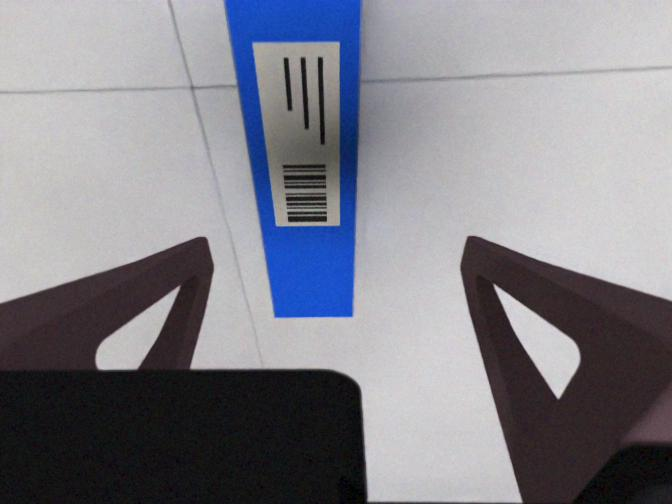

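Emit:
{"method": "move", "body": {
  "arm1": {"target":[-1.841,0.012,0.745,0,-0.7071,0.7071,0],"speed":0.15},
  "arm4": {"target":[1.965,0.012,0.745,0,-0.7071,0.7071,0],"speed":0.15},
  "arm3": {"target":[0.769,0.012,0.742,0,-0.7071,0.7071,0],"speed":0.15},
  "cameras": []
}}

Emit:
{"method": "move", "body": {
  "arm1": {"joints":{"gripper_m":0.052}},
  "arm4": {"joints":{"gripper_m":0.052}},
  "arm3": {"joints":{"gripper_m":0.052}},
  "cameras": ["arm1_cam_wrist","arm4_cam_wrist","arm3_cam_wrist"]
}}

Emit:
{"method": "move", "body": {
  "arm1": {"target":[-1.845,0.0,0.9,0,-0.7071,0.7071,0],"speed":0.25},
  "arm4": {"target":[1.965,0.0,0.9,0,-0.7071,0.7071,0],"speed":0.25},
  "arm3": {"target":[0.767,0.0,0.91,0,-0.7071,0.7071,0],"speed":0.25},
  "cameras": []
}}

Emit:
{"method": "move", "body": {
  "arm1": {"target":[-1.99,-0.28,1.04,0,-0.7071,0.7071,0],"speed":0.35},
  "arm4": {"target":[1.85,-0.285,1.04,0,-0.7071,0.7071,0],"speed":0.35},
  "arm3": {"target":[0.608,-0.296,1.04,0,-0.7071,0.7071,0],"speed":0.35},
  "cameras": []
}}

Emit:
{"method": "move", "body": {
  "arm1": {"joints":{"joint1_rad":-1.546,"joint6_rad":0.01}},
  "arm4": {"joints":{"joint1_rad":-1.881,"joint6_rad":0.03}},
  "arm3": {"joints":{"joint1_rad":0.01,"joint6_rad":-0.6}},
  "arm2": {"joints":{"joint1_rad":-1.391,"joint6_rad":0.373}},
  "cameras": ["cam_arm3","arm1_cam_wrist"]
}}

Scene clock: 275.97 s.
Joint torques (N m): arm1=[1.85 -20.37 8.29 0.69 -0.05 -0.08] | arm2=[0.91 -8.82 8.25 0.21 0.03 -0.03] | arm3=[-0.03 -26.34 9.36 0.61 -0.05 -0.11] | arm4=[1.38 -17.96 9.84 0.76 -0.02 0.11] | arm5=[-0.97 -6.01 7.02 0.05 -0.1 0] | arm6=[-0.21 -6.83 8.53 -0.14 0.03 -0.06] | arm7=[-0.91 -7.53 9.87 -0.23 -0.02 0.01] | arm8=[1.73 -7.06 9.48 -0.44 -0.04 -0.07]
Heat: arm1: hottest joint3_rad 37 °C; arm2: hottest joint3_rad 39 °C; arm3: hottest joint3_rad 36 °C; arm4: hottest joint3_rad 46 °C; arm5: hottest joint3_rad 39 °C; arm6: hottest joint3_rad 36 °C; arm7: hottest joint3_rad 44 °C; arm8: hottest joint3_rad 37 °C.
move: arm1 off_target; arm3 done; arm4 off_target
Joint velocities: within noise
arm1.joint_positions: joint1_rad=+1.521 joint2_rad=+2.305 joint3_rad=+1.975 joint4_rad=-1.228 joint5_rad=-0.005 joint6_rad=-0.459 gripper_m=+0.09014
arm1.joint_status: not commanded
arm1.hand: x=-1.8366 y=+0.0084 z=+0.7574 quat_wxyz=(-0.003, +0.702, -0.712, +0.001) (m; scene frame)
arm1.hand_target: x=-1.8410 y=+0.0117 z=+0.7451 quat_wxyz=(+0.000, +0.707, -0.707, +0.000) (m; scene frame)
arm1.hand_status: off_target (0.014 m and 0.9 deg from the pose sent, 0.132 m and 1.4 deg at the start)
arm2, arm5, arm6, arm7, arm8: as last shown
arm3.joint_positions: joint1_rad=-1.459 joint2_rad=+2.380 joint3_rad=+2.081 joint4_rad=-1.299 joint5_rad=-0.005 joint6_rad=-0.485 gripper_m=+0.09005
arm3.joint_status: not commanded
arm3.hand: x=+0.7706 y=+0.0042 z=+0.7415 quat_wxyz=(+0.010, +0.702, -0.712, +0.002) (m; scene frame)
arm3.hand_target: x=+0.7690 y=+0.0118 z=+0.7420 quat_wxyz=(+0.000, +0.707, -0.707, +0.000) (m; scene frame)
arm3.hand_status: done (0.008 m and 1.4 deg from the pose sent, 0.126 m and 2.2 deg at the start)
arm4.joint_positions: joint1_rad=+0.189 joint2_rad=+2.248 joint3_rad=+1.931 joint4_rad=-1.226 joint5_rad=+0.005 joint6_rad=-0.425 gripper_m=+0.09012
arm4.joint_status: not commanded
arm4.hand: x=+1.9729 y=+0.0080 z=+0.7626 quat_wxyz=(-0.006, +0.705, -0.709, -0.003) (m; scene frame)
arm4.hand_target: x=+1.9649 y=+0.0115 z=+0.7453 quat_wxyz=(+0.000, +0.707, -0.707, +0.000) (m; scene frame)
arm4.hand_status: off_target (0.020 m and 0.9 deg from the pose sent, 0.137 m and 1.3 deg at the start)
pictures: none
No camera images: "cameras" was empty.

Scene clock: 276.63 s.
Joint torques (N m): arm1=[2.02 -20.54 8.27 0.8 -0.04 -0.07] | arm2=[0.91 -8.82 8.25 0.21 0.03 -0.03] | arm3=[-0.09 -25.47 9.51 0.55 -0.07 -0.1] | arm4=[1.38 -17.96 9.84 0.76 -0.02 0.11] | arm5=[-0.79 -6.83 7.01 0.02 -0.11 0.07] | arm6=[-0.26 -6.89 8.51 -0.14 0.03 -0.06] | arm7=[-0.91 -7.36 9.89 -0.25 -0.01 0.02] | arm8=[1.44 -7 9.52 -0.57 -0.06 -0.06]
Heat: arm1: hottest joint3_rad 37 °C; arm2: hottest joint3_rad 39 °C; arm3: hottest joint3_rad 36 °C; arm4: hottest joint3_rad 46 °C; arm5: hottest joint3_rad 39 °C; arm6: hottest joint3_rad 36 °C; arm7: hottest joint3_rad 44 °C; arm8: hottest joint3_rad 37 °C.
move: arm1 off_target; arm3 off_target; arm4 off_target
Joint velocities: within noise
arm1.joint_positions: joint1_rad=+1.521 joint2_rad=+2.305 joint3_rad=+1.975 joint4_rad=-1.228 joint5_rad=-0.005 joint6_rad=-0.459 gripper_m=+0.05933
arm1.joint_status: gripper_m off_target (ended at +0.05935, target +0.05200)
arm1.hand: x=-1.8367 y=+0.0084 z=+0.7574 quat_wxyz=(-0.003, +0.702, -0.712, +0.000) (m; scene frame)
arm1.hand_target: x=-1.8410 y=+0.0117 z=+0.7451 quat_wxyz=(+0.000, +0.707, -0.707, +0.000) (m; scene frame)
arm1.hand_status: not commanded
arm2, arm5, arm6, arm7, arm8: as last shown
arm3.joint_positions: joint1_rad=-1.459 joint2_rad=+2.380 joint3_rad=+2.081 joint4_rad=-1.299 joint5_rad=-0.004 joint6_rad=-0.485 gripper_m=+0.05900
arm3.joint_status: gripper_m off_target (ended at +0.05903, target +0.05200)
arm3.hand: x=+0.7707 y=+0.0043 z=+0.7415 quat_wxyz=(+0.009, +0.702, -0.712, +0.002) (m; scene frame)
arm3.hand_target: x=+0.7690 y=+0.0119 z=+0.7420 quat_wxyz=(+0.000, +0.707, -0.707, +0.000) (m; scene frame)
arm3.hand_status: not commanded
arm4.joint_positions: joint1_rad=+0.189 joint2_rad=+2.248 joint3_rad=+1.931 joint4_rad=-1.226 joint5_rad=+0.005 joint6_rad=-0.424 gripper_m=+0.05946
arm4.joint_status: gripper_m off_target (ended at +0.05949, target +0.05200)
arm4.hand: x=+1.9730 y=+0.0079 z=+0.7626 quat_wxyz=(-0.006, +0.705, -0.709, -0.003) (m; scene frame)
arm4.hand_target: x=+1.9650 y=+0.0115 z=+0.7453 quat_wxyz=(+0.000, +0.707, -0.707, +0.000) (m; scene frame)
arm4.hand_status: not commanded
pictures: arm1_cam_wrist, arm3_cam_wrist, arm4_cam_wrist
camera_calibration:
arm1_cam_wrist: T_world_to_cam=[[0.999534, -0.0305242, -0.000376197, 1.83743], [-0.0248392, -0.820413, 0.571231, -0.466629], [-0.017745, -0.570956, -0.820789, 0.720489], [0, 0, 0, 1]] pos_world=[-1.83537, 0.0846247, 0.858614]
arm3_cam_wrist: T_world_to_cam=[[0.999819, -0.0189785, -0.00116679, -0.770702], [-0.0145637, -0.803805, 0.594715, -0.420479], [-0.0122247, -0.59459, -0.803936, 0.732101], [0, 0, 0, 1]] pos_world=[0.773389, 0.0826908, 0.837728]
arm4_cam_wrist: T_world_to_cam=[[0.999834, 0.00844158, 0.0161718, -1.98765], [-0.00228298, -0.821621, 0.570029, -0.418931], [0.018099, -0.569971, -0.821465, 0.720151], [0, 0, 0, 1]] pos_world=[1.97333, 0.0830415, 0.862526]

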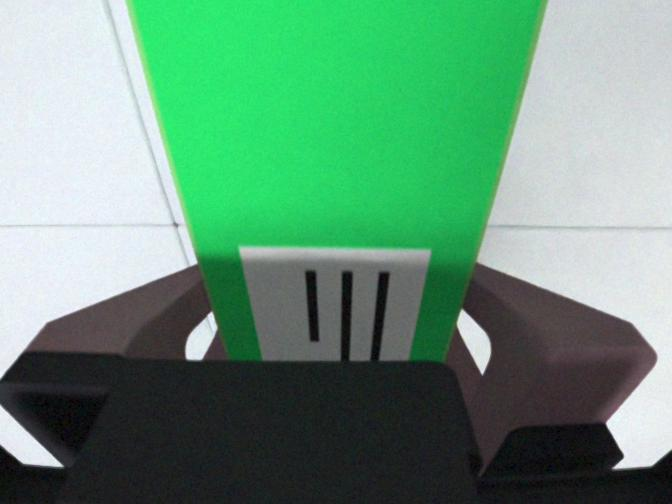

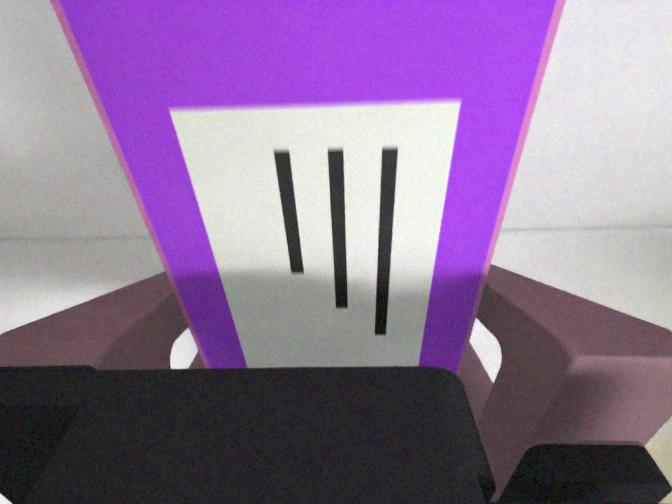

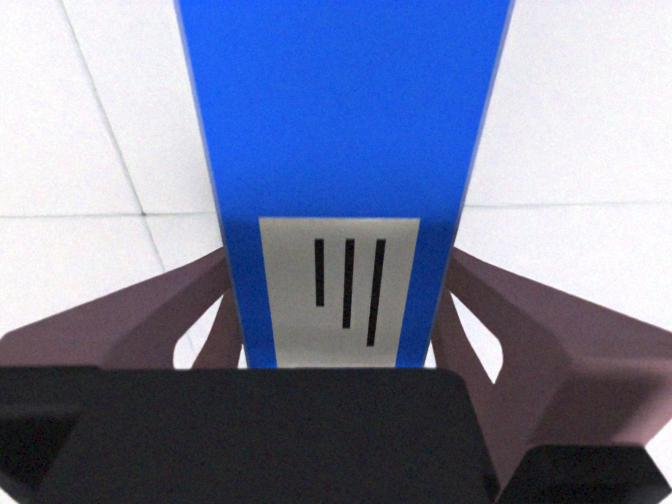

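Scene clock: 278.43 s.
Joint torques (N m): arm1=[1.38 -19.02 12.3 -0.16 -0.03 -0.05] | arm2=[0.85 -8.82 8.27 0.21 0.03 -0.03] | arm3=[-0.44 -25.52 14.56 -0.36 -0.07 -0.17] | arm4=[0.85 -17.96 14.39 -0.27 -0.04 0.06] | arm5=[-1.2 -6.12 7.13 -0.2 -0.1 0.04] | arm6=[-0.15 -6.89 8.51 -0.13 0.03 -0.07] | arm7=[-0.85 -7.41 9.87 -0.24 0 0.02] | arm8=[1.67 -6.89 9.44 -0.51 -0.08 -0.08]
Heat: arm1: hottest joint3_rad 37 °C; arm2: hottest joint3_rad 39 °C; arm3: hottest joint3_rad 36 °C; arm4: hottest joint3_rad 46 °C; arm5: hottest joint3_rad 39 °C; arm6: hottest joint3_rad 36 °C; arm7: hottest joint3_rad 44 °C; arm8: hottest joint3_rad 37 °C.
move: arm1 off_target; arm3 off_target; arm4 off_target
Joint velocities: within noise
arm1.joint_positions: joint1_rad=+1.521 joint2_rad=+2.159 joint3_rad=+2.086 joint4_rad=-1.505 joint5_rad=-0.005 joint6_rad=-0.463 gripper_m=+0.05933
arm1.joint_status: not commanded
arm1.hand: x=-1.8475 y=-0.0104 z=+0.8953 quat_wxyz=(+0.006, +0.703, -0.711, +0.003) (m; scene frame)
arm1.hand_target: x=-1.8451 y=-0.0005 z=+0.9000 quat_wxyz=(-0.001, +0.707, -0.707, +0.000) (m; scene frame)
arm1.hand_status: off_target (0.012 m and 1.0 deg from the pose sent, 0.143 m and 0.9 deg at the start)
arm2, arm5, arm6, arm8: as last shown
arm3.joint_positions: joint1_rad=-1.459 joint2_rad=+2.269 joint3_rad=+2.255 joint4_rad=-1.618 joint5_rad=-0.004 joint6_rad=-0.485 gripper_m=+0.05900
arm3.joint_status: not commanded
arm3.hand: x=+0.7616 y=-0.0117 z=+0.8829 quat_wxyz=(+0.026, +0.702, -0.712, +0.007) (m; scene frame)
arm3.hand_target: x=+0.7663 y=-0.0014 z=+0.9100 quat_wxyz=(-0.001, +0.707, -0.707, +0.000) (m; scene frame)
arm3.hand_status: off_target (0.030 m and 3.2 deg from the pose sent, 0.168 m and 1.3 deg at the start; pose on its path clipped on 10 of 54 steps)
arm4.joint_positions: joint1_rad=+0.189 joint2_rad=+2.125 joint3_rad=+2.060 joint4_rad=-1.516 joint5_rad=+0.005 joint6_rad=-0.424 gripper_m=+0.05946
arm4.joint_status: not commanded
arm4.hand: x=+1.9644 y=-0.0128 z=+0.8905 quat_wxyz=(+0.012, +0.705, -0.709, +0.003) (m; scene frame)
arm4.hand_target: x=+1.9648 y=-0.0006 z=+0.9002 quat_wxyz=(-0.001, +0.707, -0.707, +0.000) (m; scene frame)
arm4.hand_status: off_target (0.016 m and 1.4 deg from the pose sent, 0.138 m and 0.9 deg at the start)
arm7.joint_positions: joint1_rad=-1.096 joint2_rad=+1.254 joint3_rad=+1.234 joint4_rad=-1.510 joint5_rad=-0.002 joint6_rad=-0.162 gripper_m=+0.09010
arm7.joint_status: not commanded
arm7.hand: x=-0.4829 y=+0.2588 z=+1.0564 quat_wxyz=(-0.012, -0.708, -0.706, +0.015) (m; scene frame)
arm7.hand_target: x=-0.4850 y=+0.2619 z=+1.0528 quat_wxyz=(-0.005, -0.707, -0.707, +0.008) (m; scene frame)
arm7.hand_status: not commanded
pictures: none
No camera images: "cameras" was empty.

Scene clock: 280.37 s.
Joint torques (N m): arm1=[1.73 -7.36 8.12 -0.13 -0.02 -0.02] | arm2=[0.91 -8.82 8.25 0.21 0.03 -0.03] | arm3=[-0.79 -11.4 9.43 -0.25 -0.07 -0.22] | arm4=[-1.26 -7.3 9.77 -0.18 -0.06 -0.03] | arm5=[-0.91 -6.65 7.04 0.02 -0.08 0.03] | arm6=[-0.26 -6.83 8.51 -0.17 0.03 -0.06] | arm7=[-0.85 -7.41 9.94 -0.21 0 0.03] | arm8=[1.55 -7.12 9.47 -0.57 -0.03 -0.1]
Heat: arm1: hottest joint3_rad 37 °C; arm2: hottest joint3_rad 39 °C; arm3: hottest joint3_rad 36 °C; arm4: hottest joint3_rad 46 °C; arm5: hottest joint3_rad 39 °C; arm6: hottest joint3_rad 36 °C; arm7: hottest joint3_rad 44 °C; arm8: hottest joint3_rad 37 °C.
move: arm1 done; arm3 done; arm4 done
Joint velocities: within noise
arm1.joint_positions: joint1_rad=+1.521 joint2_rad=+1.269 joint3_rad=+1.314 joint4_rad=-1.576 joint5_rad=-0.005 joint6_rad=-0.463 gripper_m=+0.05933
arm1.joint_status: not commanded
arm1.hand: x=-1.9860 y=-0.2779 z=+1.0468 quat_wxyz=(-0.015, +0.703, -0.711, -0.004) (m; scene frame)
arm1.hand_target: x=-1.9899 y=-0.2801 z=+1.0401 quat_wxyz=(+0.000, +0.707, -0.707, +0.000) (m; scene frame)
arm1.hand_status: done (0.008 m and 1.9 deg from the pose sent, 0.338 m and 1.0 deg at the start)
arm2, arm5, arm6, arm7, arm8: as last shown
arm3.joint_positions: joint1_rad=-1.459 joint2_rad=+1.298 joint3_rad=+1.336 joint4_rad=-1.614 joint5_rad=-0.004 joint6_rad=-0.485 gripper_m=+0.05900
arm3.joint_status: not commanded
arm3.hand: x=+0.6084 y=-0.2923 z=+1.0364 quat_wxyz=(-0.001, +0.702, -0.712, -0.001) (m; scene frame)
arm3.hand_target: x=+0.6080 y=-0.2959 z=+1.0400 quat_wxyz=(+0.000, +0.707, -0.707, +0.000) (m; scene frame)
arm3.hand_status: done (0.005 m and 0.8 deg from the pose sent, 0.359 m and 3.2 deg at the start)
arm4.joint_positions: joint1_rad=+0.182 joint2_rad=+1.269 joint3_rad=+1.345 joint4_rad=-1.611 joint5_rad=+0.005 joint6_rad=-0.443 gripper_m=+0.05946
arm4.joint_status: not commanded
arm4.hand: x=+1.8464 y=-0.2796 z=+1.0442 quat_wxyz=(-0.010, +0.709, -0.705, -0.004) (m; scene frame)
arm4.hand_target: x=+1.8499 y=-0.2850 z=+1.0402 quat_wxyz=(+0.000, +0.707, -0.707, +0.000) (m; scene frame)
arm4.hand_status: done (0.008 m and 1.3 deg from the pose sent, 0.331 m and 1.4 deg at the start)
pictures: none
No camera images: "cameras" was empty.

Scene clock: 283.27 s.
Joint torques (N m): arm1=[1.61 -7.71 8.17 -0.16 0 0.04] | arm2=[0.73 -8.82 8.25 0.21 0.03 -0.18] | arm3=[-0.03 -11.52 9.37 -0.29 -0.08 -0.21] | arm4=[0.44 -7.12 9.8 -0.13 -0.11 0.11] | arm5=[-1.03 -6.36 7.09 0.06 -0.1 0.03] | arm6=[-0.21 -6.83 8.51 -0.14 0.03 -0.06] | arm7=[-0.79 -7.36 9.92 -0.18 -0.01 0.02] | arm8=[1.73 -6.89 9.5 -0.53 -0.07 -0.08]
Heat: arm1: hottest joint3_rad 37 °C; arm2: hottest joint3_rad 39 °C; arm3: hottest joint3_rad 35 °C; arm4: hottest joint3_rad 46 °C; arm5: hottest joint3_rad 39 °C; arm6: hottest joint3_rad 36 °C; arm7: hottest joint3_rad 44 °C; arm8: hottest joint3_rad 37 °C.
move: arm1 done; arm2 done; arm3 done; arm4 done
Joint velocities: within noise
arm1.joint_positions: joint1_rad=-1.551 joint2_rad=+1.274 joint3_rad=+1.314 joint4_rad=-1.576 joint5_rad=-0.005 joint6_rad=+0.005 gripper_m=+0.05933
arm1.joint_status: all done
arm1.hand: x=-2.2957 y=-0.9400 z=+1.0511 quat_wxyz=(-0.017, -0.836, -0.549, +0.014) (m; scene frame)
arm1.hand_target: x=-2.2919 y=-0.9368 z=+1.0459 quat_wxyz=(-0.010, -0.836, -0.549, +0.003) (m; scene frame)
arm1.hand_status: not commanded
arm2.joint_positions: joint1_rad=-1.397 joint2_rad=+1.218 joint3_rad=+1.172 joint4_rad=-1.505 joint5_rad=+0.001 joint6_rad=+0.385 gripper_m=+0.08992
arm2.joint_status: all done
arm2.hand: x=-0.6937 y=-0.3221 z=+1.0439 quat_wxyz=(-0.008, +0.342, -0.940, -0.007) (m; scene frame)
arm2.hand_target: x=-0.6965 y=-0.3228 z=+1.0403 quat_wxyz=(+0.000, +0.351, -0.936, +0.000) (m; scene frame)
arm2.hand_status: not commanded
arm3.joint_positions: joint1_rad=+0.002 joint2_rad=+1.298 joint3_rad=+1.336 joint4_rad=-1.614 joint5_rad=-0.004 joint6_rad=-0.585 gripper_m=+0.05890
arm3.joint_status: all done
arm3.hand: x=+0.1338 y=-0.4046 z=+1.0331 quat_wxyz=(+0.000, +1.000, -0.012, +0.004) (m; scene frame)
arm3.hand_target: x=+0.1350 y=-0.4086 z=+1.0366 quat_wxyz=(+0.000, +1.000, +0.000, +0.005) (m; scene frame)
arm3.hand_status: not commanded
arm4.joint_positions: joint1_rad=-1.888 joint2_rad=+1.269 joint3_rad=+1.345 joint4_rad=-1.611 joint5_rad=+0.008 joint6_rad=+0.023 gripper_m=+0.05941
arm4.joint_status: all done
arm4.hand: x=+1.9055 y=-0.9026 z=+1.0496 quat_wxyz=(-0.011, -0.461, -0.887, +0.018) (m; scene frame)
arm4.hand_target: x=+1.9058 y=-0.8984 z=+1.0455 quat_wxyz=(-0.002, -0.461, -0.887, +0.013) (m; scene frame)
arm4.hand_status: not commanded
arm5, arm6, arm7, arm8: as last shown
pictures: arm1_cam_wrist, cam_arm3
camera_calibration:
arm1_cam_wrist: T_world_to_cam=[[-0.911438, 0.411041, -0.0180444, -1.68597], [0.337324, 0.771651, 0.539229, 0.937723], [0.235569, 0.485387, -0.841966, 2.00863], [0, 0, 0, 1]] pos_world=[-2.32615, -1.00556, 1.15513]

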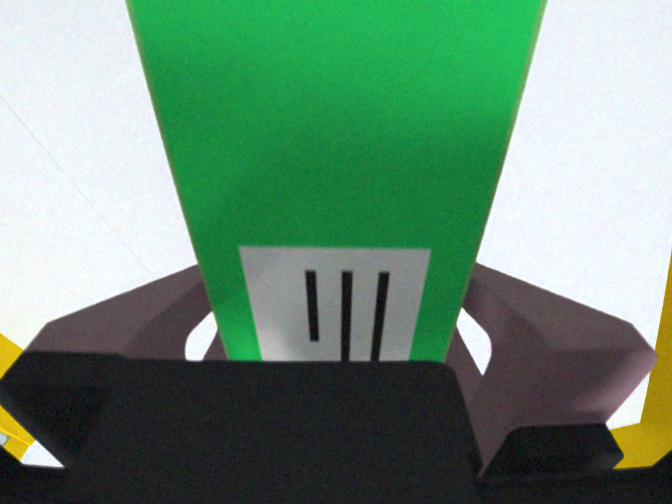

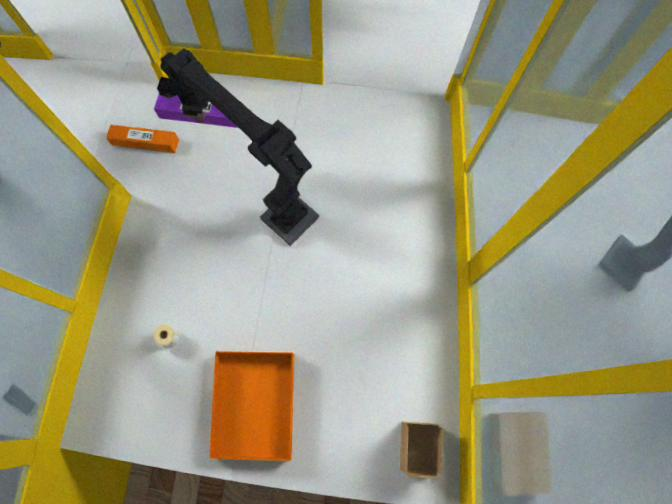

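Emit:
{"method": "move", "body": {
  "arm1": {"target":[-2.414,-1.235,0.87,0,0.836,0.548,0],"speed":0.3},
  "arm4": {"target":[2.113,-1.182,0.87,0,0.462,0.887,0],"speed":0.3},
  "arm3": {"target":[-0.215,-0.198,0.88,0,1,0,0],"speed":0.3},
  "cameras": ["arm1_cam_wrist","arm4_cam_wrist","arm3_cam_wrist","cam_arm1","cam_arm4"]
}}

Scene clock: 294.20 s.
Joint torques (N m): arm1=[2.43 -19.43 12.49 -0.2 0.19 0.08] | arm2=[0.73 -8.82 8.27 0.23 0.03 -0.18] | arm3=[0.32 -27.4 14.54 -0.14 -0.28 0.12] | arm4=[-0.44 -18.14 14.98 -0.23 -0.15 0.06] | arm5=[-1.03 -6.24 7.13 -0.12 -0.1 0.03] | arm6=[-0.21 -6.83 8.53 -0.14 0.03 -0.07] | arm7=[-0.85 -7.3 9.89 -0.24 -0.01 0.03] | arm8=[1.32 -6.95 9.46 -0.53 -0.06 -0.06]
Heat: arm1: hottest joint3_rad 37 °C; arm2: hottest joint3_rad 39 °C; arm3: hottest joint3_rad 35 °C; arm4: hottest joint3_rad 47 °C; arm5: hottest joint3_rad 39 °C; arm6: hottest joint3_rad 36 °C; arm7: hottest joint3_rad 44 °C; arm8: hottest joint3_rad 37 °C.
move: arm1 off_target; arm3 off_target; arm4 off_target
Joint velocities: within noise
arm1.joint_positions: joint1_rad=-1.551 joint2_rad=+2.198 joint3_rad=+2.042 joint4_rad=-1.442 joint5_rad=+0.004 joint6_rad=+0.010 gripper_m=+0.05933
arm1.joint_status: not commanded
arm1.hand: x=-2.4158 y=-1.2205 z=+0.8636 quat_wxyz=(+0.004, -0.837, -0.547, -0.009) (m; scene frame)
arm1.hand_target: x=-2.4136 y=-1.2344 z=+0.8701 quat_wxyz=(-0.001, -0.836, -0.548, +0.001) (m; scene frame)
arm1.hand_status: off_target (0.016 m and 1.1 deg from the pose sent, 0.366 m and 2.6 deg at the start)
arm2, arm5, arm6, arm7, arm8: as last shown
arm3.joint_positions: joint1_rad=+0.028 joint2_rad=+2.524 joint3_rad=+2.682 joint4_rad=-1.672 joint5_rad=-0.004 joint6_rad=-0.585 gripper_m=+0.05890
arm3.joint_status: not commanded
arm3.hand: x=-0.2008 y=-0.1939 z=+0.8592 quat_wxyz=(-0.017, +1.000, +0.001, -0.022) (m; scene frame)
arm3.hand_target: x=-0.2133 y=-0.1990 z=+0.8797 quat_wxyz=(-0.027, +0.999, +0.001, -0.042) (m; scene frame)
arm3.hand_status: off_target (0.026 m and 3.1 deg from the pose sent, 0.433 m and 1.4 deg at the start; a joint's target at an end of its range on 28 of 79 steps)
arm4.joint_positions: joint1_rad=-1.888 joint2_rad=+2.285 joint3_rad=+2.258 joint4_rad=-1.557 joint5_rad=-0.013 joint6_rad=+0.023 gripper_m=+0.05941
arm4.joint_status: not commanded
arm4.hand: x=+2.1055 y=-1.1728 z=+0.8700 quat_wxyz=(+0.006, -0.461, -0.887, -0.002) (m; scene frame)
arm4.hand_target: x=+2.1127 y=-1.1814 z=+0.8698 quat_wxyz=(-0.001, -0.462, -0.887, +0.000) (m; scene frame)
arm4.hand_status: off_target (0.012 m and 0.7 deg from the pose sent, 0.392 m and 2.5 deg at the start)
pictures: arm1_cam_wrist, arm3_cam_wrist, arm4_cam_wrist, cam_arm1, cam_arm4
camera_calibration:
arm1_cam_wrist: T_world_to_cam=[[-0.909002, 0.416724, -0.00754757, -1.67979], [0.332474, 0.73591, 0.589829, 1.19676], [0.25135, 0.533646, -0.807493, 2.08248], [0, 0, 0, 1]] pos_world=[-2.44826, -1.292, 0.963032]
arm3_cam_wrist: T_world_to_cam=[[0.00363401, 0.99908, 0.0427355, 0.156604], [0.837635, -0.0263844, 0.545592, -0.299848], [0.546218, 0.0338141, -0.836961, 0.959319], [0, 0, 0, 1]] pos_world=[-0.273403, -0.196809, 0.959814]
arm4_cam_wrist: T_world_to_cam=[[-0.810456, -0.585626, 0.014228, 1.00465], [-0.465591, 0.658698, 0.591052, 1.24332], [-0.355507, 0.472397, -0.806508, 2.1291], [0, 0, 0, 1]] pos_world=[2.15001, -1.2364, 0.967976]

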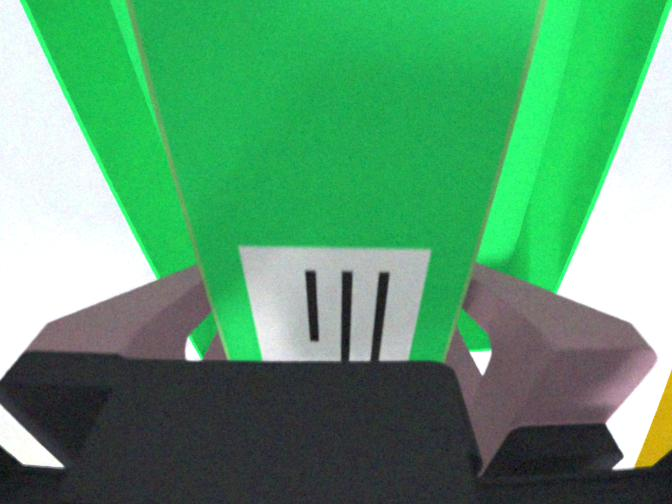

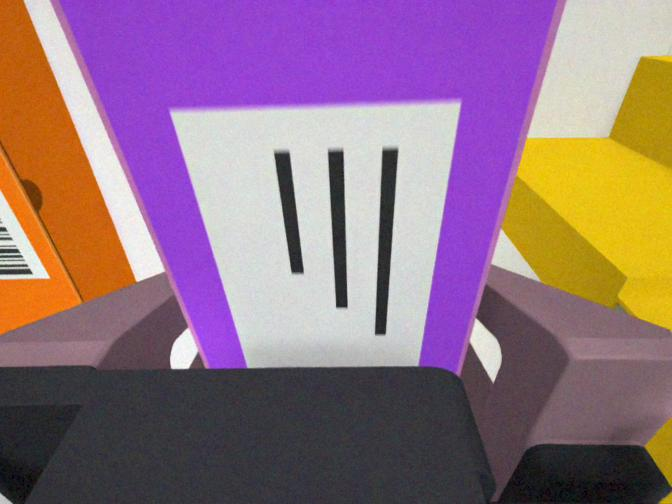

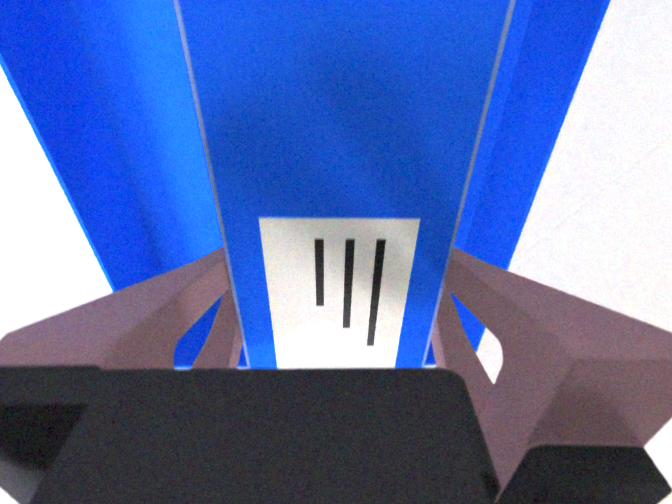

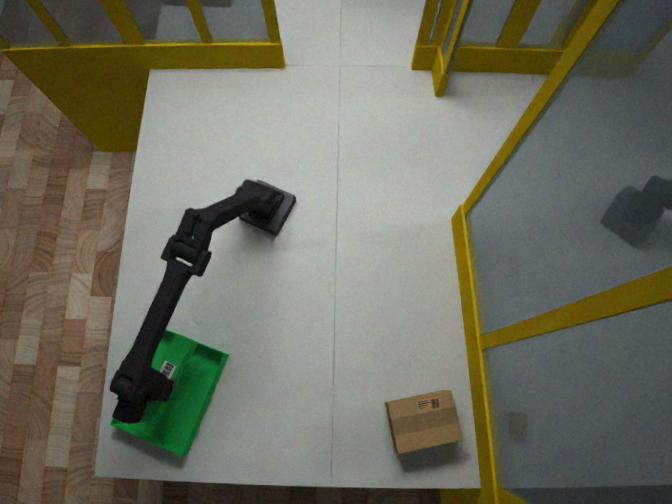

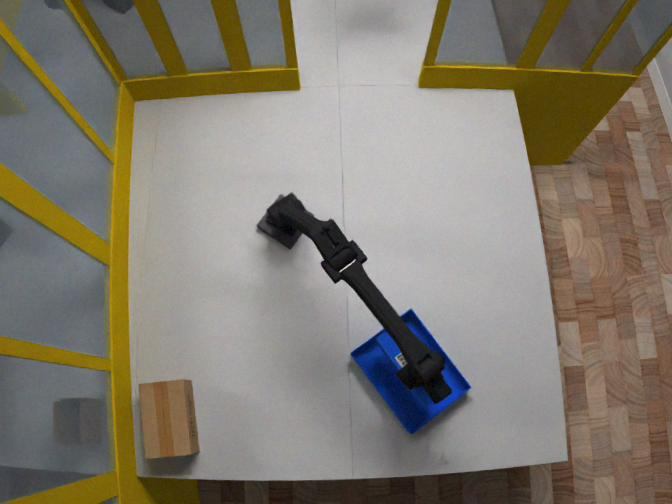

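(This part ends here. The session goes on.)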